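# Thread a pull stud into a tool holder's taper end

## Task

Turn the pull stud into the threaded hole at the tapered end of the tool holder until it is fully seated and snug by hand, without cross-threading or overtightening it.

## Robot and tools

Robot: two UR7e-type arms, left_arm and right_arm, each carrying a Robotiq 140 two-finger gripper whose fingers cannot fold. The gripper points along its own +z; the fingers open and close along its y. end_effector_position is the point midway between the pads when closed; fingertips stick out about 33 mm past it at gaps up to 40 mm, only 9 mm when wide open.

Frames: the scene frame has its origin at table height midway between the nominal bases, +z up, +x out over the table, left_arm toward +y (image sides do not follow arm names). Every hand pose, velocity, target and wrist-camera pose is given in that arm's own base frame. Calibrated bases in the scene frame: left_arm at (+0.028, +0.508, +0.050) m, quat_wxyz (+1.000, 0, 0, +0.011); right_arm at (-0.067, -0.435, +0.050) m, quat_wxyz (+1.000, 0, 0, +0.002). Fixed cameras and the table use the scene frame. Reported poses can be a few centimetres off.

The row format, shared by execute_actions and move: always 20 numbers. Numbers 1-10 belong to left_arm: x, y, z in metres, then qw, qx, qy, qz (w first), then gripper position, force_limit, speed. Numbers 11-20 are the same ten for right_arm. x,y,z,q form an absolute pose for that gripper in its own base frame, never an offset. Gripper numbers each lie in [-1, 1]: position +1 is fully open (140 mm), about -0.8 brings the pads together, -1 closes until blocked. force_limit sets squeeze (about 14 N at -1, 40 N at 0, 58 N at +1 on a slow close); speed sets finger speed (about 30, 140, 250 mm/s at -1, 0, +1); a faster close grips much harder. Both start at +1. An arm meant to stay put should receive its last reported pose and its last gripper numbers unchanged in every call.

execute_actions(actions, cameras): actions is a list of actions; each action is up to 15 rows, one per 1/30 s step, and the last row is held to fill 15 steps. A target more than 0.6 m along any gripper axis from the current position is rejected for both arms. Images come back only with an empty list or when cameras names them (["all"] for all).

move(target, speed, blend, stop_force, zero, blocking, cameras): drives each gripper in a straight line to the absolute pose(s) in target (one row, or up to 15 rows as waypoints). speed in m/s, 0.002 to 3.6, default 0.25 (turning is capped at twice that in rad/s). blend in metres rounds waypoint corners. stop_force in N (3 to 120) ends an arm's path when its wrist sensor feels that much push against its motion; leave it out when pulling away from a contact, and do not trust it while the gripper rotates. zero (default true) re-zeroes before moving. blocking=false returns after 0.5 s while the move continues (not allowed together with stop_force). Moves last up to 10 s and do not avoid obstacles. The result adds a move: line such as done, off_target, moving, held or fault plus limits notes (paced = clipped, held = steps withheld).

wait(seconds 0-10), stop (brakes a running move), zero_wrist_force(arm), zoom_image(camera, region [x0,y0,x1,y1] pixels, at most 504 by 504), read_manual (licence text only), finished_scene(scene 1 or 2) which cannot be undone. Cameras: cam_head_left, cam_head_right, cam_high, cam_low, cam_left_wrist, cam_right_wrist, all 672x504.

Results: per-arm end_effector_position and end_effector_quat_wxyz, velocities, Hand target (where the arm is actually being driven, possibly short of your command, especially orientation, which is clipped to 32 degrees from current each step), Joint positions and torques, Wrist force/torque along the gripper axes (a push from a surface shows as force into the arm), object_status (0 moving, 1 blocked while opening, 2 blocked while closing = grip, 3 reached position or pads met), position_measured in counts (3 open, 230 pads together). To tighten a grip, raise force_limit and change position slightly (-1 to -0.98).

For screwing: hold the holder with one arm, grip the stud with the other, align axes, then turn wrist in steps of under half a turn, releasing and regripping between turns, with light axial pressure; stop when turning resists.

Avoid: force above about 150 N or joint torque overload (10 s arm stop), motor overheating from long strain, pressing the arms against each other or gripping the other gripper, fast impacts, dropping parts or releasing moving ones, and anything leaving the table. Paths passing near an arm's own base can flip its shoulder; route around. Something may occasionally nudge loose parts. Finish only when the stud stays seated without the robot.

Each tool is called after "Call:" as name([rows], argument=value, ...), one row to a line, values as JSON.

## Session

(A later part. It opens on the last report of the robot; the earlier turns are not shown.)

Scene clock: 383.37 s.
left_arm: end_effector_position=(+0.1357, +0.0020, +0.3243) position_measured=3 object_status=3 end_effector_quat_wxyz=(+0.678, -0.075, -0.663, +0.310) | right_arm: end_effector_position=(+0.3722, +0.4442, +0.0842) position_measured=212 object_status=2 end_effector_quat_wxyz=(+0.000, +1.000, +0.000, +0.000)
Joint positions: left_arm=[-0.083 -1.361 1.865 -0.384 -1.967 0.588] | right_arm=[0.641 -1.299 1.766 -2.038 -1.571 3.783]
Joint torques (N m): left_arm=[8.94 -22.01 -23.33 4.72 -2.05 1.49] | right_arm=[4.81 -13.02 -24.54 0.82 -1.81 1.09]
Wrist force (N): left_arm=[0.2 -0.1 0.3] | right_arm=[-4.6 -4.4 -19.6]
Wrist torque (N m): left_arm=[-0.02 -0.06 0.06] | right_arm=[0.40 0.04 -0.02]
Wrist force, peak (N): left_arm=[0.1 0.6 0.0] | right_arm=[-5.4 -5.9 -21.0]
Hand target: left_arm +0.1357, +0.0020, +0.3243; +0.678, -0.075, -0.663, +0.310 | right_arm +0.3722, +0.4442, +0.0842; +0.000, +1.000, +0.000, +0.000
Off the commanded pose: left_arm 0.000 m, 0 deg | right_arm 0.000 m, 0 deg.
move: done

Call:
move(target=[0.1357,0.0020,0.3243,0.678,-0.075,-0.663,0.310,1,1,1,0.3722,0.4442,0.0841,0,0.7071,-0.7071,0,-1,0.5,-1], speed=0.4)

Call:
move(target=[0.1357,0.0020,0.3243,0.678,-0.075,-0.663,0.310,1,1,1,0.3722,0.4442,0.0839,0,0.5,-0.866,0,-1,0.5,-1], speed=0.4)

Scene clock: 391.70 s.
left_arm: end_effector_position=(+0.1357, +0.0020, +0.3243) position_measured=3 object_status=3 end_effector_quat_wxyz=(+0.678, -0.075, -0.663, +0.310) | right_arm: end_effector_position=(+0.3722, +0.4442, +0.0841) position_measured=212 object_status=2 end_effector_quat_wxyz=(+0.000, +0.707, -0.707, +0.000)
Joint positions: left_arm=[-0.083 -1.361 1.865 -0.384 -1.967 0.588] | right_arm=[0.641 -1.299 1.766 -2.038 -1.571 5.353]
Joint torques (N m): left_arm=[9.06 -20.84 -24.65 4.89 -2.04 1.56] | right_arm=[2.46 -7.43 -27.13 -3.33 -3.03 1.12]
Wrist force (N): left_arm=[0.0 0.4 0.1] | right_arm=[7.1 16.6 -32.7]
Wrist torque (N m): left_arm=[0.08 0.00 0.07] | right_arm=[0.08 -0.37 -0.03]
Wrist force, peak (N): left_arm=[-0.5 0.0 -0.1] | right_arm=[6.9 16.8 -32.7]
Hand target: left_arm +0.1357, +0.0020, +0.3243; +0.678, -0.075, -0.663, +0.310 | right_arm +0.3722, +0.4442, +0.0841; +0.000, +0.707, -0.707, +0.000
Off the commanded pose: left_arm 0.000 m, 0 deg | right_arm 0.000 m, 0 deg.
move: done

Scene clock: 392.90 s.
left_arm: end_effector_position=(+0.1357, +0.0020, +0.3243) position_measured=3 object_status=3 end_effector_quat_wxyz=(+0.678, -0.075, -0.663, +0.310) | right_arm: end_effector_position=(+0.3722, +0.4442, +0.0839) position_measured=212 object_status=2 end_effector_quat_wxyz=(+0.000, -0.500, +0.866, +0.000)
Joint positions: left_arm=[-0.083 -1.361 1.865 -0.384 -1.967 0.588] | right_arm=[0.641 -1.299 1.767 -2.039 -1.571 5.877]
Joint torques (N m): left_arm=[8.65 -22.21 -23.71 4.86 -2.12 1.6] | right_arm=[-0.45 -2.25 -21.22 -1.6 -4.6 1.01]
Wrist force (N): left_arm=[0.2 -0.2 0.1] | right_arm=[8.7 16.0 -40.3]
Wrist torque (N m): left_arm=[-0.04 -0.06 0.06] | right_arm=[0.04 -0.39 -0.04]
Wrist force, peak (N): left_arm=[0.1 0.7 0.0] | right_arm=[8.8 16.3 -40.8]
Hand target: left_arm +0.1357, +0.0020, +0.3243; +0.678, -0.075, -0.663, +0.310 | right_arm +0.3722, +0.4442, +0.0839; +0.000, -0.500, +0.866, +0.000
Off the commanded pose: left_arm 0.000 m, 0 deg | right_arm 0.000 m, 0 deg.
move: done

Call:
move([
  [0.1357,0.0020,0.3243,0.678,-0.075,-0.663,0.310,1,1,1,0.3719,0.4443,0.0847,0,0.5,-0.866,0,-1,0.5,-1],
  [0.1357,0.0020,0.3243,0.678,-0.075,-0.663,0.310,1,1,1,0.3719,0.4443,0.0847,0,0.5,-0.866,0,-0.45,0.5,-1],
  [0.1357,0.0020,0.3243,0.678,-0.075,-0.663,0.310,1,1,1,0.3722,0.4443,0.11,0,0.5,-0.866,0,-0.45,0.5,-1],
], speed=0.06, cameras=["cam_low","cam_right_wrist"])

Call:
zoom_image(camera="cam_low", region=[470, 220, 520, 270])

Call:
zoom_image(camera="cam_right_wrist", region=[280, 130, 440, 270])

Scene clock: 403.90 s.
left_arm: end_effector_position=(+0.1357, +0.0020, +0.3243) position_measured=3 object_status=3 end_effector_quat_wxyz=(+0.678, -0.075, -0.663, +0.310) | right_arm: end_effector_position=(+0.3723, +0.4443, +0.1102) position_measured=186 object_status=3 end_effector_quat_wxyz=(+0.000, -0.500, +0.866, +0.000) end_effector_velocity=(+0.000, +0.001, -0.001) end_effector_angular_velocity=(+0.001, -0.001, +0.001)
Joint positions: left_arm=[-0.083 -1.361 1.865 -0.384 -1.967 0.588] | right_arm=[0.641 -1.325 1.727 -1.973 -1.571 5.877]
Joint velocities: left_arm=[within noise] | right_arm=[0.001 0.001 0.002 -0.005 0 0]
Joint torques (N m): left_arm=[8.86 -21.55 -23.71 4.81 -1.99 1.49] | right_arm=[-9.27 -22.24 -16.35 -4.27 -1.23 -1.35]
Wrist force (N): left_arm=[0.0 0.3 0.1] | right_arm=[-0.3 0.0 -2.2]
Wrist torque (N m): left_arm=[0.06 0.00 0.07] | right_arm=[0.10 -0.22 0.28]
Wrist force, peak (N): left_arm=[0.0 0.6 0.0] | right_arm=[9.1 15.7 -40.9]
Hand target: left_arm +0.1357, +0.0020, +0.3243; +0.678, -0.075, -0.663, +0.310 | right_arm +0.3722, +0.4443, +0.1100; +0.000, -0.500, +0.866, +0.000
Off the commanded pose: left_arm 0.000 m, 0 deg | right_arm 0.000 m, 0 deg.
move: done
Images, in order (width x height): cam_low 672x504, cam_right_wrist 672x504.

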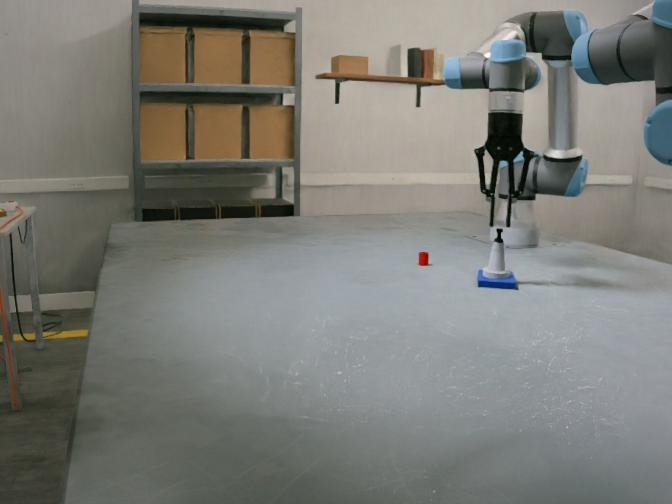

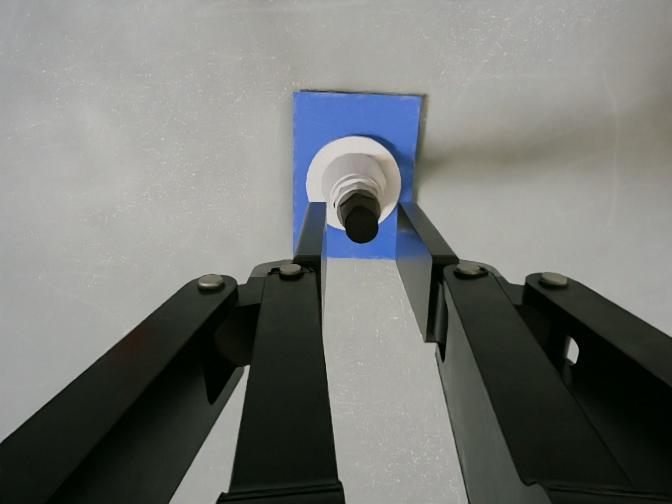

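Scaled by 10.080 from the camera's 672x504 image, which has a finer 960x720 frame.

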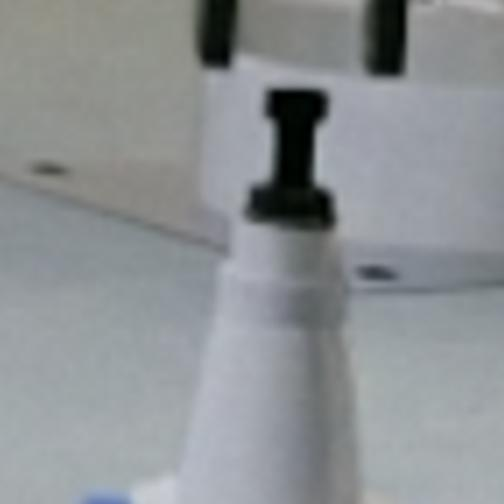

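Scaled by 3.150 from the camera's 672x504 image, which has a finer 960x720 frame.

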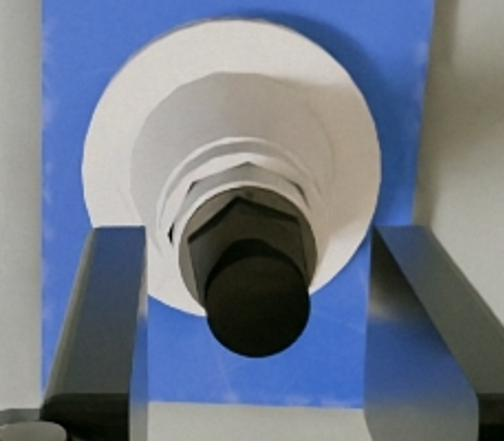

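Call:
move([
  [0.1357,0.0020,0.3243,0.678,-0.075,-0.663,0.310,1,1,1,0.3721,0.4443,0.105,0,1,0,0,-0.45,0.5,-1],
  [0.1357,0.0020,0.3243,0.678,-0.075,-0.663,0.310,1,1,1,0.3721,0.4443,0.090,0,0.259,0.966,0,-0.45,0.5,-1],
  [0.1357,0.0020,0.3243,0.678,-0.075,-0.663,0.310,1,1,1,0.3721,0.4443,0.090,0,0.259,0.966,0,-0.98,1,-1],
], speed=0.8, blend=[0.003,0,0])

Call:
move(target=[0.1357,0.0020,0.3243,0.678,-0.075,-0.663,0.310,1,1,1,0.3721,0.4443,0.090,0,0.866,0.5,0,-0.98,1,-1], speed=0.3)

Scene clock: 416.20 s.
left_arm: end_effector_position=(+0.1357, +0.0020, +0.3243) position_measured=3 object_status=3 end_effector_quat_wxyz=(+0.678, -0.075, -0.663, +0.310) | right_arm: end_effector_position=(+0.3721, +0.4443, +0.0900) position_measured=213 object_status=0 end_effector_quat_wxyz=(+0.000, +0.259, +0.966, +0.000)
Joint positions: left_arm=[-0.083 -1.361 1.865 -0.384 -1.967 0.588] | right_arm=[0.641 -1.305 1.758 -2.023 -1.571 1.165]
Joint torques (N m): left_arm=[9.23 -21.62 -24.29 4.84 -1.97 1.46] | right_arm=[5.99 -38.37 -29.36 -0.75 -1.65 -1.37]
Wrist force (N): left_arm=[0.0 0.5 -0.1] | right_arm=[-0.5 -0.8 -10.2]
Wrist torque (N m): left_arm=[0.10 0.00 0.06] | right_arm=[0.13 -0.13 0.21]
Wrist force, peak (N): left_arm=[0.1 0.7 0.0] | right_arm=[-0.5 -0.9 -10.3]
Hand target: left_arm +0.1357, +0.0020, +0.3243; +0.678, -0.075, -0.663, +0.310 | right_arm +0.3721, +0.4443, +0.0900; +0.000, +0.259, +0.966, +0.000
Off the commanded pose: left_arm 0.000 m, 0 deg | right_arm 0.000 m, 0 deg.
move: done

Scene clock: 419.33 s.
left_arm: end_effector_position=(+0.1357, +0.0020, +0.3243) position_measured=3 object_status=3 end_effector_quat_wxyz=(+0.678, -0.075, -0.663, +0.310) | right_arm: end_effector_position=(+0.3721, +0.4443, +0.0900) position_measured=213 object_status=2 end_effector_quat_wxyz=(+0.000, +0.866, +0.500, +0.000)
Joint positions: left_arm=[-0.083 -1.361 1.865 -0.384 -1.967 0.588] | right_arm=[0.641 -1.305 1.758 -2.023 -1.571 2.736]
Joint torques (N m): left_arm=[8.66 -21.48 -23.9 4.84 -2.01 1.55] | right_arm=[3.85 -29.73 -37.01 -4.04 -3.38 0.82]
Wrist force (N): left_arm=[0.1 0.1 0.0] | right_arm=[-3.7 -6.6 0.1]
Wrist torque (N m): left_arm=[0.02 -0.03 0.06] | right_arm=[0.21 -0.07 0.02]
Wrist force, peak (N): left_arm=[0.0 0.6 0.3] | right_arm=[-0.5 -1.1 -10.2]
Hand target: left_arm +0.1357, +0.0020, +0.3243; +0.678, -0.075, -0.663, +0.310 | right_arm +0.3721, +0.4443, +0.0900; +0.000, +0.866, +0.500, +0.000
Off the commanded pose: left_arm 0.000 m, 0 deg | right_arm 0.000 m, 0 deg.
move: done

Call:
move(target=[0.1357,0.0020,0.3243,0.678,-0.075,-0.663,0.310,1,1,1,0.3721,0.4443,0.0899,0,1,0,0,-0.98,1,-1], speed=0.3)

Call:
move(target=[0.1357,0.0020,0.3243,0.678,-0.075,-0.663,0.310,1,1,1,0.3721,0.4443,0.0896,0,0.866,-0.5,0,-0.98,1,-1], speed=0.3)

Call:
move(target=[0.1357,0.0020,0.3243,0.678,-0.075,-0.663,0.310,1,1,1,0.3721,0.4443,0.0893,0,0.5,-0.866,0,-0.98,1,-1], speed=0.3)

Scene clock: 426.67 s.
left_arm: end_effector_position=(+0.1357, +0.0020, +0.3243) position_measured=3 object_status=3 end_effector_quat_wxyz=(+0.678, -0.075, -0.663, +0.310) | right_arm: end_effector_position=(+0.3721, +0.4443, +0.0899) position_measured=213 object_status=2 end_effector_quat_wxyz=(+0.000, +1.000, +0.000, +0.000)
Joint positions: left_arm=[-0.083 -1.361 1.865 -0.384 -1.967 0.588] | right_arm=[0.641 -1.305 1.758 -2.024 -1.571 3.783]
Joint torques (N m): left_arm=[8.48 -21.51 -24.68 4.78 -2.06 1.57] | right_arm=[3.33 -27.37 -31.83 -2.07 -3.94 0.8]
Wrist force (N): left_arm=[-0.1 0.0 0.2] | right_arm=[-3.8 -6.6 -1.3]
Wrist torque (N m): left_arm=[-0.01 0.02 0.07] | right_arm=[0.29 -0.05 -0.01]
Wrist force, peak (N): left_arm=[0.2 0.4 0.4] | right_arm=[-5.7 -7.1 -2.2]
Hand target: left_arm +0.1357, +0.0020, +0.3243; +0.678, -0.075, -0.663, +0.310 | right_arm +0.3721, +0.4443, +0.0899; +0.000, +1.000, +0.000, +0.000
Off the commanded pose: left_arm 0.000 m, 0 deg | right_arm 0.000 m, 0 deg.
move: done

Scene clock: 428.90 s.
left_arm: end_effector_position=(+0.1357, +0.0020, +0.3243) position_measured=3 object_status=3 end_effector_quat_wxyz=(+0.678, -0.075, -0.663, +0.310) | right_arm: end_effector_position=(+0.3721, +0.4443, +0.0896) position_measured=213 object_status=2 end_effector_quat_wxyz=(+0.000, +0.866, -0.500, +0.000)
Joint positions: left_arm=[-0.083 -1.361 1.865 -0.384 -1.967 0.588] | right_arm=[0.641 -1.305 1.758 -2.024 -1.571 4.83]
Joint torques (N m): left_arm=[8.69 -22.12 -23.46 4.78 -2.03 1.62] | right_arm=[8.58 -19.02 -30.73 -4.32 -1.67 0.77]
Wrist force (N): left_arm=[0.0 0.2 0.2] | right_arm=[0.8 3.3 -8.4]
Wrist torque (N m): left_arm=[0.04 -0.02 0.07] | right_arm=[0.09 -0.10 0.04]
Wrist force, peak (N): left_arm=[-0.3 0.5 0.0] | right_arm=[0.2 3.7 -8.8]
Hand target: left_arm +0.1357, +0.0020, +0.3243; +0.678, -0.075, -0.663, +0.310 | right_arm +0.3721, +0.4443, +0.0896; +0.000, +0.866, -0.500, +0.000
Off the commanded pose: left_arm 0.000 m, 0 deg | right_arm 0.000 m, 0 deg.
move: done

Scene clock: 431.13 s.
left_arm: end_effector_position=(+0.1357, +0.0020, +0.3243) position_measured=3 object_status=3 end_effector_quat_wxyz=(+0.678, -0.075, -0.663, +0.310) | right_arm: end_effector_position=(+0.3721, +0.4443, +0.0893) position_measured=213 object_status=2 end_effector_quat_wxyz=(+0.000, -0.500, +0.866, +0.000)
Joint positions: left_arm=[-0.083 -1.361 1.865 -0.384 -1.967 0.588] | right_arm=[0.641 -1.304 1.759 -2.025 -1.571 5.877]
Joint torques (N m): left_arm=[8.95 -21.29 -24.78 4.84 -2.05 1.64] | right_arm=[3.89 -19.69 -33.82 -3.92 -3.57 0.79]
Wrist force (N): left_arm=[0.0 0.1 0.2] | right_arm=[3.6 7.4 -7.2]
Wrist torque (N m): left_arm=[0.02 -0.02 0.06] | right_arm=[0.02 -0.21 0.00]
Wrist force, peak (N): left_arm=[0.3 0.3 -0.3] | right_arm=[2.9 8.1 -7.8]
Hand target: left_arm +0.1357, +0.0020, +0.3243; +0.678, -0.075, -0.663, +0.310 | right_arm +0.3721, +0.4443, +0.0893; +0.000, -0.500, +0.866, +0.000
Off the commanded pose: left_arm 0.000 m, 0 deg | right_arm 0.000 m, 0 deg.
move: done

Call:
move([
  [0.1357,0.0020,0.3243,0.678,-0.075,-0.663,0.310,1,1,1,0.3721,0.4443,0.0893,0,0.5,-0.866,0,-0.45,1,-1],
  [0.1357,0.0020,0.3243,0.678,-0.075,-0.663,0.310,1,1,1,0.3721,0.4443,0.0905,0,0.5,-0.866,0,-0.45,1,-1],
])

Call:
move([
  [0.1357,0.0020,0.3243,0.678,-0.075,-0.663,0.310,1,1,1,0.3721,0.4443,0.0905,0,1,0,0,-0.45,1,-1],
  [0.1357,0.0020,0.3243,0.678,-0.075,-0.663,0.310,1,1,1,0.3721,0.4443,0.0905,0,0.5,0.866,0,-0.45,1,-1],
  [0.1357,0.0020,0.3243,0.678,-0.075,-0.663,0.310,1,1,1,0.3721,0.4443,0.0905,0,-0.5,0.866,0,-0.45,1,-1],
  [0.1357,0.0020,0.3243,0.678,-0.075,-0.663,0.310,1,1,1,0.3721,0.4443,0.0905,0,1,0,0,-0.45,1,-1],
  [0.1357,0.0020,0.3243,0.678,-0.075,-0.663,0.310,1,1,1,0.3721,0.4443,0.0905,0,0.259,0.966,0,-0.45,1,-1],
], speed=1, blend=0.02)

Call:
move(target=[0.1357,0.0020,0.3243,0.678,-0.075,-0.663,0.310,1,1,1,0.3721,0.4443,0.0905,0,0.259,0.966,0,-1,1,-1])

Call:
move(target=[0.1357,0.0020,0.3243,0.678,-0.075,-0.663,0.310,1,1,1,0.3721,0.4443,0.0899,0,0.966,0.259,0,-1,1,-1], speed=0.5)

Call:
move(target=[0.1357,0.0020,0.3243,0.678,-0.075,-0.663,0.310,1,1,1,0.3721,0.4443,0.0893,0,0.7071,-0.7071,0,-1,1,-1], speed=0.5)

Scene clock: 449.67 s.
left_arm: end_effector_position=(+0.1357, +0.0020, +0.3243) position_measured=3 object_status=3 end_effector_quat_wxyz=(+0.678, -0.075, -0.663, +0.310) | right_arm: end_effector_position=(+0.3721, +0.4443, +0.0905) position_measured=186 object_status=3 end_effector_quat_wxyz=(+0.000, -0.500, +0.866, +0.000)
Joint positions: left_arm=[-0.083 -1.361 1.865 -0.384 -1.967 0.588] | right_arm=[0.642 -1.306 1.757 -2.022 -1.571 5.877]
Joint torques (N m): left_arm=[8.41 -21.7 -24.08 4.79 -2.06 1.6] | right_arm=[2.23 -47.01 -31.09 -1.87 0.67 -0.19]
Wrist force (N): left_arm=[0.1 0.1 -0.1] | right_arm=[-0.5 0.0 -1.6]
Wrist torque (N m): left_arm=[0.01 -0.03 0.06] | right_arm=[0.09 -0.16 0.33]
Wrist force, peak (N): left_arm=[0.2 0.6 0.0] | right_arm=[3.8 7.4 -7.4]
Hand target: left_arm +0.1357, +0.0020, +0.3243; +0.678, -0.075, -0.663, +0.310 | right_arm +0.3721, +0.4443, +0.0905; +0.000, -0.500, +0.866, +0.000
Off the commanded pose: left_arm 0.000 m, 0 deg | right_arm 0.000 m, 0 deg.
move: done

Scene clock: 455.93 s.
left_arm: end_effector_position=(+0.1357, +0.0020, +0.3243) position_measured=3 object_status=3 end_effector_quat_wxyz=(+0.678, -0.075, -0.663, +0.310) | right_arm: end_effector_position=(+0.3721, +0.4443, +0.0905) position_measured=186 object_status=3 end_effector_quat_wxyz=(+0.000, +0.259, +0.966, +0.000)
Joint positions: left_arm=[-0.083 -1.361 1.865 -0.384 -1.967 0.588] | right_arm=[0.641 -1.306 1.757 -2.022 -1.571 -5.118]
Joint torques (N m): left_arm=[8.21 -21.89 -24.23 4.77 -2.1 1.6] | right_arm=[-5.73 -47.36 -16.6 -1.45 0.39 -0.72]
Wrist force (N): left_arm=[-0.2 -0.2 0.1] | right_arm=[-1.0 0.1 -1.6]
Wrist torque (N m): left_arm=[-0.04 0.03 0.07] | right_arm=[0.09 -0.03 0.22]
Wrist force, peak (N): left_arm=[-0.1 0.6 0.3] | right_arm=[-1.2 0.1 -1.8]
Hand target: left_arm +0.1357, +0.0020, +0.3243; +0.678, -0.075, -0.663, +0.310 | right_arm +0.3721, +0.4443, +0.0905; +0.000, +0.259, +0.966, +0.000
Off the commanded pose: left_arm 0.000 m, 0 deg | right_arm 0.000 m, 0 deg.
move: done

Scene clock: 457.17 s.
left_arm: end_effector_position=(+0.1357, +0.0020, +0.3243) position_measured=3 object_status=3 end_effector_quat_wxyz=(+0.678, -0.075, -0.663, +0.310) | right_arm: end_effector_position=(+0.3721, +0.4443, +0.0905) position_measured=213 object_status=0 end_effector_quat_wxyz=(+0.000, +0.259, +0.966, +0.000)
Joint positions: left_arm=[-0.083 -1.361 1.865 -0.384 -1.967 0.588] | right_arm=[0.641 -1.306 1.757 -2.022 -1.571 -5.118]
Joint torques (N m): left_arm=[8.5 -21.51 -23.62 4.78 -2.04 1.48] | right_arm=[5.81 -42.11 -18.86 -2.4 -1.81 -1.48]
Wrist force (N): left_arm=[0.0 0.1 0.2] | right_arm=[-0.9 -0.6 -8.4]
Wrist torque (N m): left_arm=[0.03 0.00 0.06] | right_arm=[0.04 -0.07 0.21]
Wrist force, peak (N): left_arm=[0.1 0.5 0.3] | right_arm=[-1.0 -0.5 -8.6]
Hand target: left_arm +0.1357, +0.0020, +0.3243; +0.678, -0.075, -0.663, +0.310 | right_arm +0.3721, +0.4443, +0.0905; +0.000, +0.259, +0.966, +0.000
Off the commanded pose: left_arm 0.000 m, 0 deg | right_arm 0.000 m, 0 deg.
move: done

Scene clock: 459.83 s.
left_arm: end_effector_position=(+0.1357, +0.0020, +0.3243) position_measured=3 object_status=3 end_effector_quat_wxyz=(+0.678, -0.075, -0.663, +0.310) | right_arm: end_effector_position=(+0.3721, +0.4443, +0.0899) position_measured=213 object_status=2 end_effector_quat_wxyz=(+0.000, +0.966, +0.259, +0.000)
Joint positions: left_arm=[-0.083 -1.361 1.865 -0.384 -1.967 0.588] | right_arm=[0.642 -1.305 1.758 -2.024 -1.571 -3.024]
Joint torques (N m): left_arm=[8.49 -21.84 -23.72 4.74 -2.03 1.56] | right_arm=[0.69 -21.08 -32.1 -1.8 -2.83 1.03]
Wrist force (N): left_arm=[0.4 -0.1 -0.2] | right_arm=[-4.7 -7.1 -5.1]
Wrist torque (N m): left_arm=[-0.02 -0.08 0.06] | right_arm=[0.22 -0.02 0.02]
Wrist force, peak (N): left_arm=[-0.4 0.3 0.2] | right_arm=[-4.5 -6.8 -8.2]
Hand target: left_arm +0.1357, +0.0020, +0.3243; +0.678, -0.075, -0.663, +0.310 | right_arm +0.3721, +0.4443, +0.0899; +0.000, +0.966, +0.259, +0.000
Off the commanded pose: left_arm 0.000 m, 0 deg | right_arm 0.000 m, 0 deg.
move: done

Scene clock: 462.50 s.
left_arm: end_effector_position=(+0.1357, +0.0020, +0.3243) position_measured=3 object_status=3 end_effector_quat_wxyz=(+0.678, -0.075, -0.663, +0.310) | right_arm: end_effector_position=(+0.3721, +0.4443, +0.0893) position_measured=213 object_status=2 end_effector_quat_wxyz=(+0.000, +0.707, -0.707, +0.000)
Joint positions: left_arm=[-0.083 -1.361 1.865 -0.384 -1.967 0.588] | right_arm=[0.642 -1.304 1.759 -2.025 -1.571 -0.929]
Joint torques (N m): left_arm=[9.29 -21.37 -24.13 4.7 -1.95 1.47] | right_arm=[1.26 -20.36 -34 -2.49 -1.65 1.11]
Wrist force (N): left_arm=[-0.2 0.1 -0.1] | right_arm=[1.2 5.0 -4.9]
Wrist torque (N m): left_arm=[0.01 0.03 0.07] | right_arm=[0.04 -0.21 0.01]
Wrist force, peak (N): left_arm=[-0.1 0.5 0.3] | right_arm=[-5.1 -7.0 -4.6]
Hand target: left_arm +0.1357, +0.0020, +0.3243; +0.678, -0.075, -0.663, +0.310 | right_arm +0.3721, +0.4443, +0.0893; +0.000, +0.707, -0.707, +0.000
Off the commanded pose: left_arm 0.000 m, 0 deg | right_arm 0.000 m, 0 deg.
move: done

Call:
move(target=[0.1357,0.0020,0.3243,0.678,-0.075,-0.663,0.310,1,1,1,0.3721,0.4443,0.0886,0,0.259,0.966,0,-1,1,-1], speed=0.5)

Call:
move(target=[0.1357,0.0020,0.3243,0.678,-0.075,-0.663,0.310,1,1,1,0.3721,0.4443,0.0879,0,0.966,0.259,0,-1,1,-1], speed=0.5)

Call:
move(target=[0.1357,0.0020,0.3243,0.678,-0.075,-0.663,0.310,1,1,1,0.3721,0.4443,0.0874,0,0.7071,-0.7071,0,-1,1,-1], speed=0.4, cameras=["cam_low"])

Call:
zoom_image(camera="cam_low", region=[470, 220, 520, 270])

Scene clock: 472.40 s.
left_arm: end_effector_position=(+0.1357, +0.0020, +0.3243) position_measured=3 object_status=3 end_effector_quat_wxyz=(+0.678, -0.075, -0.663, +0.310) | right_arm: end_effector_position=(+0.3721, +0.4443, +0.0886) position_measured=213 object_status=2 end_effector_quat_wxyz=(+0.000, +0.259, +0.966, +0.000)
Joint positions: left_arm=[-0.083 -1.361 1.865 -0.384 -1.967 0.588] | right_arm=[0.642 -1.304 1.76 -2.027 -1.571 1.165]
Joint torques (N m): left_arm=[8.66 -21.85 -24.55 4.81 -2.06 1.46] | right_arm=[3.98 -18.68 -30.65 -0.85 -0.83 0.96]
Wrist force (N): left_arm=[-0.1 0.3 -0.1] | right_arm=[1.1 0.6 -7.0]
Wrist torque (N m): left_arm=[0.06 0.02 0.06] | right_arm=[0.13 -0.18 0.02]
Wrist force, peak (N): left_arm=[-0.4 0.5 0.1] | right_arm=[3.0 6.7 -6.8]
Hand target: left_arm +0.1357, +0.0020, +0.3243; +0.678, -0.075, -0.663, +0.310 | right_arm +0.3721, +0.4443, +0.0886; +0.000, +0.259, +0.966, +0.000
Off the commanded pose: left_arm 0.000 m, 0 deg | right_arm 0.000 m, 0 deg.
move: done

Scene clock: 475.07 s.
left_arm: end_effector_position=(+0.1357, +0.0020, +0.3243) position_measured=3 object_status=3 end_effector_quat_wxyz=(+0.678, -0.075, -0.663, +0.310) | right_arm: end_effector_position=(+0.3721, +0.4443, +0.0879) position_measured=213 object_status=2 end_effector_quat_wxyz=(+0.000, +0.966, +0.259, +0.000)
Joint positions: left_arm=[-0.083 -1.361 1.865 -0.384 -1.967 0.588] | right_arm=[0.642 -1.303 1.761 -2.029 -1.571 3.259]
Joint torques (N m): left_arm=[7.43 -21.53 -24.27 4.85 -1.93 1.5] | right_arm=[-1.17 -20.67 -31.87 -1.66 -2.96 1]
Wrist force (N): left_arm=[-0.2 0.0 0.2] | right_arm=[-4.4 -6.7 -5.4]
Wrist torque (N m): left_arm=[0.01 0.04 0.06] | right_arm=[0.32 -0.12 0.03]
Wrist force, peak (N): left_arm=[-0.3 0.4 0.2] | right_arm=[-4.1 -6.5 -8.2]
Hand target: left_arm +0.1357, +0.0020, +0.3243; +0.678, -0.075, -0.663, +0.310 | right_arm +0.3721, +0.4443, +0.0879; +0.000, +0.966, +0.259, +0.000
Off the commanded pose: left_arm 0.000 m, 0 deg | right_arm 0.000 m, 0 deg.
move: done

Scene clock: 478.23 s.
left_arm: end_effector_position=(+0.1357, +0.0020, +0.3243) position_measured=3 object_status=3 end_effector_quat_wxyz=(+0.678, -0.075, -0.663, +0.310) | right_arm: end_effector_position=(+0.3721, +0.4443, +0.0874) position_measured=213 object_status=2 end_effector_quat_wxyz=(+0.000, +0.707, -0.707, +0.000)
Joint positions: left_arm=[-0.083 -1.361 1.865 -0.384 -1.967 0.588] | right_arm=[0.641 -1.302 1.761 -2.03 -1.571 5.354]
Joint torques (N m): left_arm=[8.39 -22.25 -23.67 4.55 -1.96 1.59] | right_arm=[6.24 -19.91 -33.46 -3.12 -1.69 1.04]
Wrist force (N): left_arm=[-0.1 0.3 0.3] | right_arm=[4.4 7.0 -7.7]
Wrist torque (N m): left_arm=[0.06 0.03 0.07] | right_arm=[0.08 -0.36 0.00]
Wrist force, peak (N): left_arm=[0.1 0.7 0.0] | right_arm=[3.3 6.7 -9.1]
Hand target: left_arm +0.1357, +0.0020, +0.3243; +0.678, -0.075, -0.663, +0.310 | right_arm +0.3721, +0.4443, +0.0874; +0.000, +0.707, -0.707, +0.000
Off the commanded pose: left_arm 0.000 m, 0 deg | right_arm 0.000 m, 0 deg.
move: done
Images, in order (width x height): cam_low 672x504.

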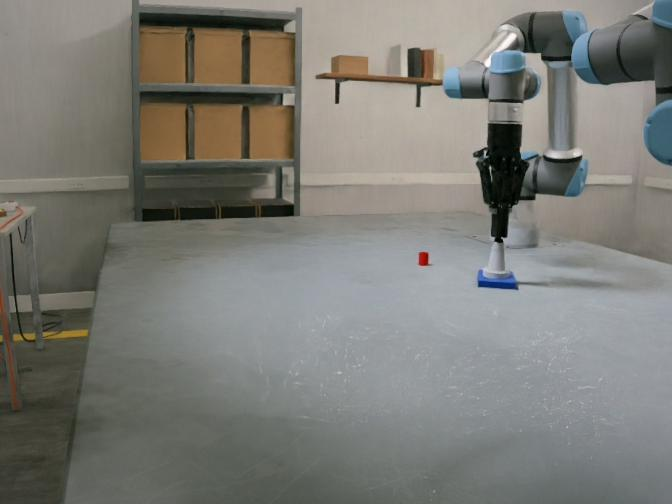

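Scaled by 10.080 from the camera's 672x504 image, which has a finer 960x720 frame.

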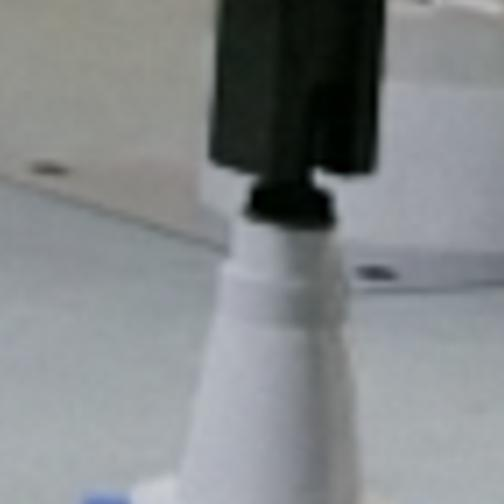

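Call:
wait(seconds=0, cameras=["cam_right_wrist"])

Call:
zoom_image(camera="cam_right_wrist", region=[290, 130, 430, 250])

Call:
move(target=[0.1357,0.0020,0.3243,0.678,-0.075,-0.663,0.310,1,1,1,0.3721,0.4443,0.0872,0,0.5,-0.866,0,-1,1,-1], speed=0.3, cameras=["cam_right_wrist"])

Call:
zoom_image(camera="cam_right_wrist", region=[290, 130, 430, 250])

Scene clock: 490.83 s.
left_arm: end_effector_position=(+0.1357, +0.0020, +0.3243) position_measured=3 object_status=3 end_effector_quat_wxyz=(+0.678, -0.075, -0.663, +0.310) | right_arm: end_effector_position=(+0.3721, +0.4443, +0.0874) position_measured=213 object_status=2 end_effector_quat_wxyz=(+0.000, +0.707, -0.707, +0.000)
Joint positions: left_arm=[-0.083 -1.361 1.865 -0.384 -1.967 0.588] | right_arm=[0.642 -1.302 1.761 -2.03 -1.571 5.354]
Joint torques (N m): left_arm=[8.5 -21.67 -24.26 4.84 -1.84 1.57] | right_arm=[6.47 -26.97 -34.25 -2.95 1.25 1.8]
Wrist force (N): left_arm=[0.1 0.2 0.2] | right_arm=[4.2 6.4 -6.2]
Wrist torque (N m): left_arm=[0.03 -0.03 0.06] | right_arm=[0.13 -0.32 -0.02]
Wrist force, peak (N): left_arm=[-0.6 0.1 0.2] | right_arm=[4.6 7.1 -7.4]
Hand target: left_arm +0.1357, +0.0020, +0.3243; +0.678, -0.075, -0.663, +0.310 | right_arm +0.3721, +0.4443, +0.0874; +0.000, +0.707, -0.707, +0.000
Tool commands: left_gripper/position=+1.0 left_gripper/force_limit=+1.0 left_gripper/speed=+1.0 right_gripper/position=-1.0 right_gripper/force_limit=+1.0 right_gripper/speed=-1.0
Off the commanded pose: left_arm 0.000 m, 0 deg | right_arm 0.000 m, 0 deg.
Images, in order (width x height): cam_right_wrist 672x504.

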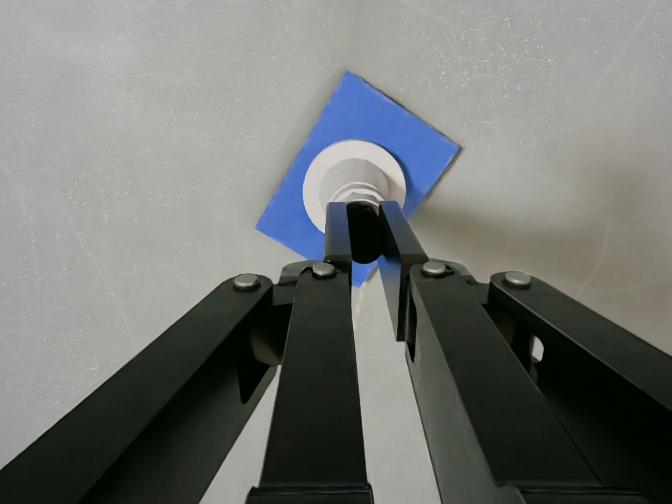

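Scaled by 3.600 from the camera's 672x504 image, which has a finer 960x720 frame.

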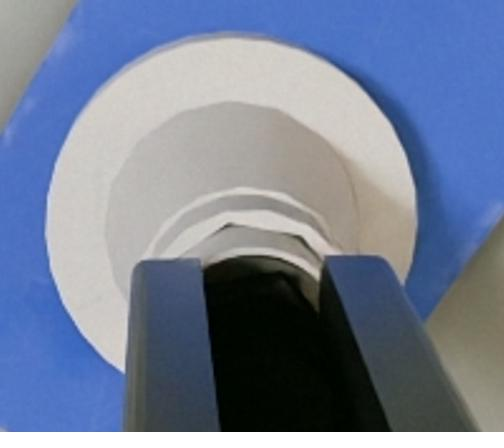

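Scene clock: 492.20 s.
left_arm: end_effector_position=(+0.1357, +0.0020, +0.3243) position_measured=3 object_status=3 end_effector_quat_wxyz=(+0.678, -0.075, -0.663, +0.310) | right_arm: end_effector_position=(+0.3721, +0.4443, +0.0872) position_measured=213 object_status=2 end_effector_quat_wxyz=(+0.000, -0.500, +0.866, +0.000)
Joint positions: left_arm=[-0.083 -1.361 1.865 -0.384 -1.967 0.588] | right_arm=[0.641 -1.302 1.762 -2.03 -1.571 5.877]
Joint torques (N m): left_arm=[8.34 -20.95 -24.74 4.93 -1.89 1.57] | right_arm=[3.36 -17.76 -32.78 -4.56 -3.15 0.88]
Wrist force (N): left_arm=[0.0 -0.1 0.2] | right_arm=[7.0 8.5 -12.2]
Wrist torque (N m): left_arm=[-0.02 0.00 0.06] | right_arm=[0.09 -0.42 -0.01]
Wrist force, peak (N): left_arm=[0.3 0.3 0.5] | right_arm=[7.0 8.5 -12.2]
Hand target: left_arm +0.1357, +0.0020, +0.3243; +0.678, -0.075, -0.663, +0.310 | right_arm +0.3721, +0.4443, +0.0872; +0.000, -0.500, +0.866, +0.000
Off the commanded pose: left_arm 0.000 m, 0 deg | right_arm 0.000 m, 0 deg.
move: done
Images, in order (width x height): cam_right_wrist 672x504.

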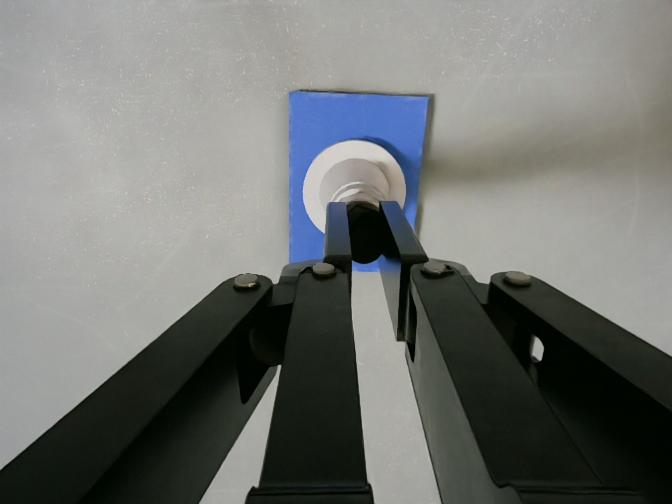

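Scaled by 3.600 from the camera's 672x504 image, which has a finer 960x720 frame.

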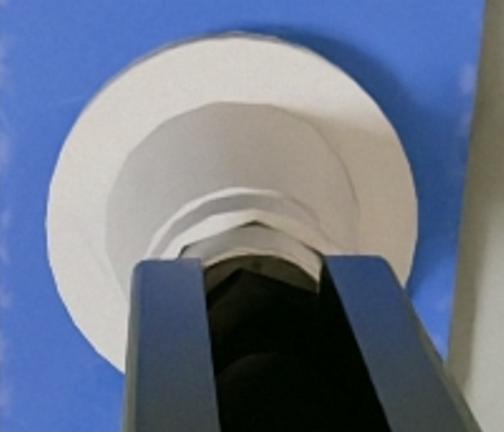

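Call:
move([
  [0.1357,0.0020,0.3243,0.678,-0.075,-0.663,0.310,1,1,1,0.3719,0.4443,0.0885,0,0.5,-0.866,0,-0.45,1,-1],
  [0.1357,0.0020,0.3243,0.678,-0.075,-0.663,0.310,1,1,1,0.3721,0.4443,0.0885,0,1,0,0,-0.45,1,-1],
  [0.1357,0.0020,0.3243,0.678,-0.075,-0.663,0.310,1,1,1,0.3721,0.4443,0.0885,0,1,0,0,-0.98,1,0.5],
], speed=0.6)

Call:
move(target=[0.1357,0.0020,0.3243,0.678,-0.075,-0.663,0.310,1,1,1,0.3721,0.4443,0.0885,0,0.866,-0.5,0,-0.98,1,0.5], speed=0.3)

Call:
move(target=[0.1357,0.0020,0.3243,0.678,-0.075,-0.663,0.310,1,1,1,0.3721,0.4443,0.0885,0,0.5,-0.866,0,-0.98,1,0.5], speed=0.3)

Scene clock: 506.93 s.
left_arm: end_effector_position=(+0.1357, +0.0020, +0.3243) position_measured=3 object_status=3 end_effector_quat_wxyz=(+0.678, -0.075, -0.663, +0.310) | right_arm: end_effector_position=(+0.3721, +0.4443, +0.0885) position_measured=215 object_status=2 end_effector_quat_wxyz=(+0.000, +1.000, +0.000, +0.000)
Joint positions: left_arm=[-0.083 -1.361 1.865 -0.384 -1.967 0.588] | right_arm=[0.641 -1.304 1.76 -2.027 -1.571 3.783]
Joint torques (N m): left_arm=[8.32 -21.41 -24.38 4.68 -1.96 1.55] | right_arm=[2.81 -40 -16.68 -1.46 -3.22 -1.37]
Wrist force (N): left_arm=[-0.1 0.1 0.2] | right_arm=[-1.0 -3.6 -7.2]
Wrist torque (N m): left_arm=[0.01 0.00 0.06] | right_arm=[0.34 -0.24 0.19]
Wrist force, peak (N): left_arm=[-0.1 0.4 0.5] | right_arm=[7.9 8.3 -11.7]
Hand target: left_arm +0.1357, +0.0020, +0.3243; +0.678, -0.075, -0.663, +0.310 | right_arm +0.3721, +0.4443, +0.0885; +0.000, +1.000, +0.000, +0.000
Off the commanded pose: left_arm 0.000 m, 0 deg | right_arm 0.000 m, 0 deg.
move: done

Scene clock: 509.17 s.
left_arm: end_effector_position=(+0.1357, +0.0020, +0.3243) position_measured=3 object_status=3 end_effector_quat_wxyz=(+0.678, -0.075, -0.663, +0.310) | right_arm: end_effector_position=(+0.3721, +0.4443, +0.0885) position_measured=215 object_status=2 end_effector_quat_wxyz=(+0.000, +0.866, -0.500, +0.000)
Joint positions: left_arm=[-0.083 -1.361 1.865 -0.384 -1.967 0.588] | right_arm=[0.641 -1.304 1.76 -2.027 -1.571 4.83]
Joint torques (N m): left_arm=[7.85 -21.86 -24.4 4.63 -2.05 1.7] | right_arm=[8.99 -28.88 -33.62 -1.71 -1.42 1.09]
Wrist force (N): left_arm=[-0.5 0.1 0.0] | right_arm=[1.4 2.4 -3.0]
Wrist torque (N m): left_arm=[0.02 0.11 0.06] | right_arm=[0.27 -0.35 -0.10]
Wrist force, peak (N): left_arm=[0.2 0.5 0.2] | right_arm=[-1.7 -2.3 -8.6]
Hand target: left_arm +0.1357, +0.0020, +0.3243; +0.678, -0.075, -0.663, +0.310 | right_arm +0.3721, +0.4443, +0.0885; +0.000, +0.866, -0.500, +0.000
Off the commanded pose: left_arm 0.000 m, 0 deg | right_arm 0.000 m, 0 deg.
move: done

Scene clock: 511.40 s.
left_arm: end_effector_position=(+0.1357, +0.0020, +0.3243) position_measured=3 object_status=3 end_effector_quat_wxyz=(+0.678, -0.075, -0.663, +0.310) | right_arm: end_effector_position=(+0.3721, +0.4443, +0.0885) position_measured=215 object_status=2 end_effector_quat_wxyz=(+0.000, -0.500, +0.866, +0.000)
Joint positions: left_arm=[-0.083 -1.361 1.865 -0.384 -1.967 0.588] | right_arm=[0.641 -1.304 1.76 -2.027 -1.571 5.877]
Joint torques (N m): left_arm=[7.88 -21.61 -23.88 4.73 -1.96 1.49] | right_arm=[3.99 -21.2 -34.4 -3.17 -3 1.07]
Wrist force (N): left_arm=[-0.1 0.2 0.1] | right_arm=[5.8 7.7 -5.4]
Wrist torque (N m): left_arm=[0.03 0.01 0.06] | right_arm=[0.11 -0.43 -0.13]
Wrist force, peak (N): left_arm=[-0.4 0.5 0.4] | right_arm=[5.4 8.8 -5.1]
Hand target: left_arm +0.1357, +0.0020, +0.3243; +0.678, -0.075, -0.663, +0.310 | right_arm +0.3721, +0.4443, +0.0885; +0.000, -0.500, +0.866, +0.000
Off the commanded pose: left_arm 0.000 m, 0 deg | right_arm 0.000 m, 0 deg.
move: done

Call:
move([
  [0.1357,0.0020,0.3243,0.678,-0.075,-0.663,0.310,1,1,1,0.3720,0.4443,0.0885,0,0.5,-0.866,0,-0.3,1,-1],
  [0.1357,0.0020,0.3243,0.678,-0.075,-0.663,0.310,1,1,1,0.3721,0.4443,0.0885,0,1,0,0,-0.3,1,-1],
  [0.1357,0.0020,0.3243,0.678,-0.075,-0.663,0.310,1,1,1,0.3721,0.4443,0.0885,0,1,0,0,-1,1,1],
], speed=0.6)

Call:
move(target=[0.1357,0.0020,0.3243,0.678,-0.075,-0.663,0.310,1,1,1,0.3721,0.4443,0.0885,0,0.866,-0.5,0,-1,1,1], speed=0.25)

Call:
move([
  [0.1357,0.0020,0.3243,0.678,-0.075,-0.663,0.310,1,1,1,0.3721,0.4443,0.0885,0,0.866,-0.5,0,-0.3,1,-1],
  [0.1357,0.0020,0.3243,0.678,-0.075,-0.663,0.310,1,1,1,0.3721,0.4443,0.25,0,0.866,-0.5,0,-0.3,1,-1],
], cameras=["cam_low"])

Call:
zoom_image(camera="cam_low", region=[470, 220, 520, 270])

Scene clock: 524.43 s.
left_arm: end_effector_position=(+0.1357, +0.0020, +0.3243) position_measured=3 object_status=3 end_effector_quat_wxyz=(+0.678, -0.075, -0.663, +0.310) | right_arm: end_effector_position=(+0.3721, +0.4443, +0.0885) position_measured=216 object_status=2 end_effector_quat_wxyz=(+0.000, +1.000, +0.000, +0.000)
Joint positions: left_arm=[-0.083 -1.361 1.865 -0.384 -1.967 0.588] | right_arm=[0.641 -1.304 1.76 -2.027 -1.571 3.783]
Joint torques (N m): left_arm=[8.26 -21.65 -24.26 4.55 -1.99 1.62] | right_arm=[3.49 -36.31 -15.84 -1.66 -3.24 -1.33]
Wrist force (N): left_arm=[0.1 0.1 0.0] | right_arm=[-1.6 -3.4 -10.1]
Wrist torque (N m): left_arm=[0.01 -0.03 0.07] | right_arm=[0.34 -0.26 0.19]
Wrist force, peak (N): left_arm=[0.4 0.2 0.3] | right_arm=[-1.3 -3.3 -11.0]
Hand target: left_arm +0.1357, +0.0020, +0.3243; +0.678, -0.075, -0.663, +0.310 | right_arm +0.3721, +0.4443, +0.0885; +0.000, +1.000, +0.000, +0.000
Off the commanded pose: left_arm 0.000 m, 0 deg | right_arm 0.000 m, 0 deg.
move: done

Scene clock: 527.00 s.
left_arm: end_effector_position=(+0.1357, +0.0020, +0.3243) position_measured=3 object_status=3 end_effector_quat_wxyz=(+0.678, -0.075, -0.663, +0.310) | right_arm: end_effector_position=(+0.3721, +0.4443, +0.0885) position_measured=216 object_status=2 end_effector_quat_wxyz=(+0.000, +0.866, -0.500, +0.000)
Joint positions: left_arm=[-0.083 -1.361 1.865 -0.384 -1.967 0.588] | right_arm=[0.641 -1.304 1.76 -2.027 -1.571 4.83]
Joint torques (N m): left_arm=[8.25 -21.94 -23.93 4.63 -1.96 1.62] | right_arm=[7.45 -33.82 -30.35 -2.98 -1.85 0.92]
Wrist force (N): left_arm=[-0.1 0.6 0.0] | right_arm=[1.6 3.0 -5.8]
Wrist torque (N m): left_arm=[0.12 0.01 0.06] | right_arm=[0.23 -0.37 -0.24]
Wrist force, peak (N): left_arm=[-0.5 0.4 -0.2] | right_arm=[-1.6 -1.5 -11.1]
Hand target: left_arm +0.1357, +0.0020, +0.3243; +0.678, -0.075, -0.663, +0.310 | right_arm +0.3721, +0.4443, +0.0885; +0.000, +0.866, -0.500, +0.000
Off the commanded pose: left_arm 0.000 m, 0 deg | right_arm 0.000 m, 0 deg.
move: done

Scene clock: 529.47 s.
left_arm: end_effector_position=(+0.1357, +0.0020, +0.3243) position_measured=3 object_status=3 end_effector_quat_wxyz=(+0.678, -0.075, -0.663, +0.310) | right_arm: end_effector_position=(+0.3721, +0.4443, +0.2499) position_measured=167 object_status=3 end_effector_quat_wxyz=(+0.000, +0.866, -0.500, +0.000)
Joint positions: left_arm=[-0.083 -1.361 1.865 -0.384 -1.967 0.588] | right_arm=[0.642 -1.399 1.451 -1.622 -1.571 4.83]
Joint torques (N m): left_arm=[8.28 -21.86 -24.24 4.47 -2.07 1.59] | right_arm=[-8.4 -23.09 -33.23 -1.22 -1.92 -0.08]
Wrist force (N): left_arm=[0.0 0.0 0.0] | right_arm=[0.3 0.8 -1.6]
Wrist torque (N m): left_arm=[0.00 -0.01 0.07] | right_arm=[0.28 -0.32 0.39]
Wrist force, peak (N): left_arm=[0.1 0.4 -0.6] | right_arm=[1.6 3.3 -5.9]
Hand target: left_arm +0.1357, +0.0020, +0.3243; +0.678, -0.075, -0.663, +0.310 | right_arm +0.3721, +0.4443, +0.2500; +0.000, +0.866, -0.500, +0.000
Off the commanded pose: left_arm 0.000 m, 0 deg | right_arm 0.000 m, 0 deg.
move: done
Images, in order (width x height): cam_low 672x504.

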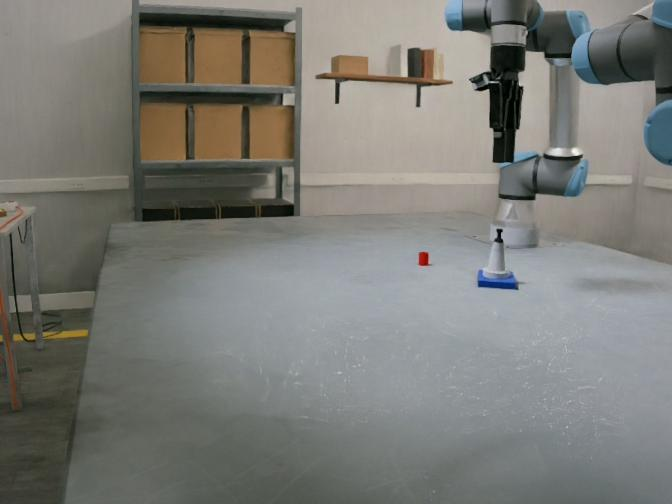

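Scaled by 10.080 from the camera's 672x504 image, which has a finer 960x720 frame.

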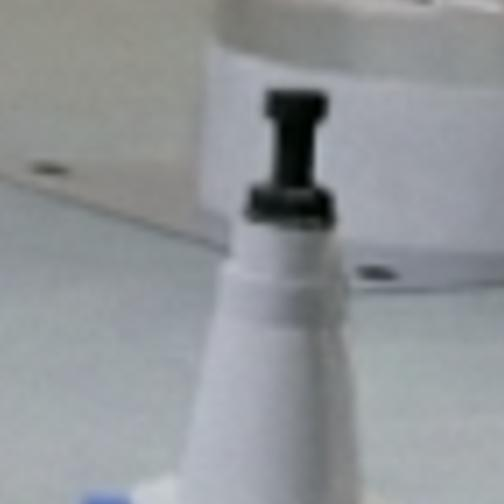

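Call:
finished_scene(scene=2)

The scene is finished: the task was done.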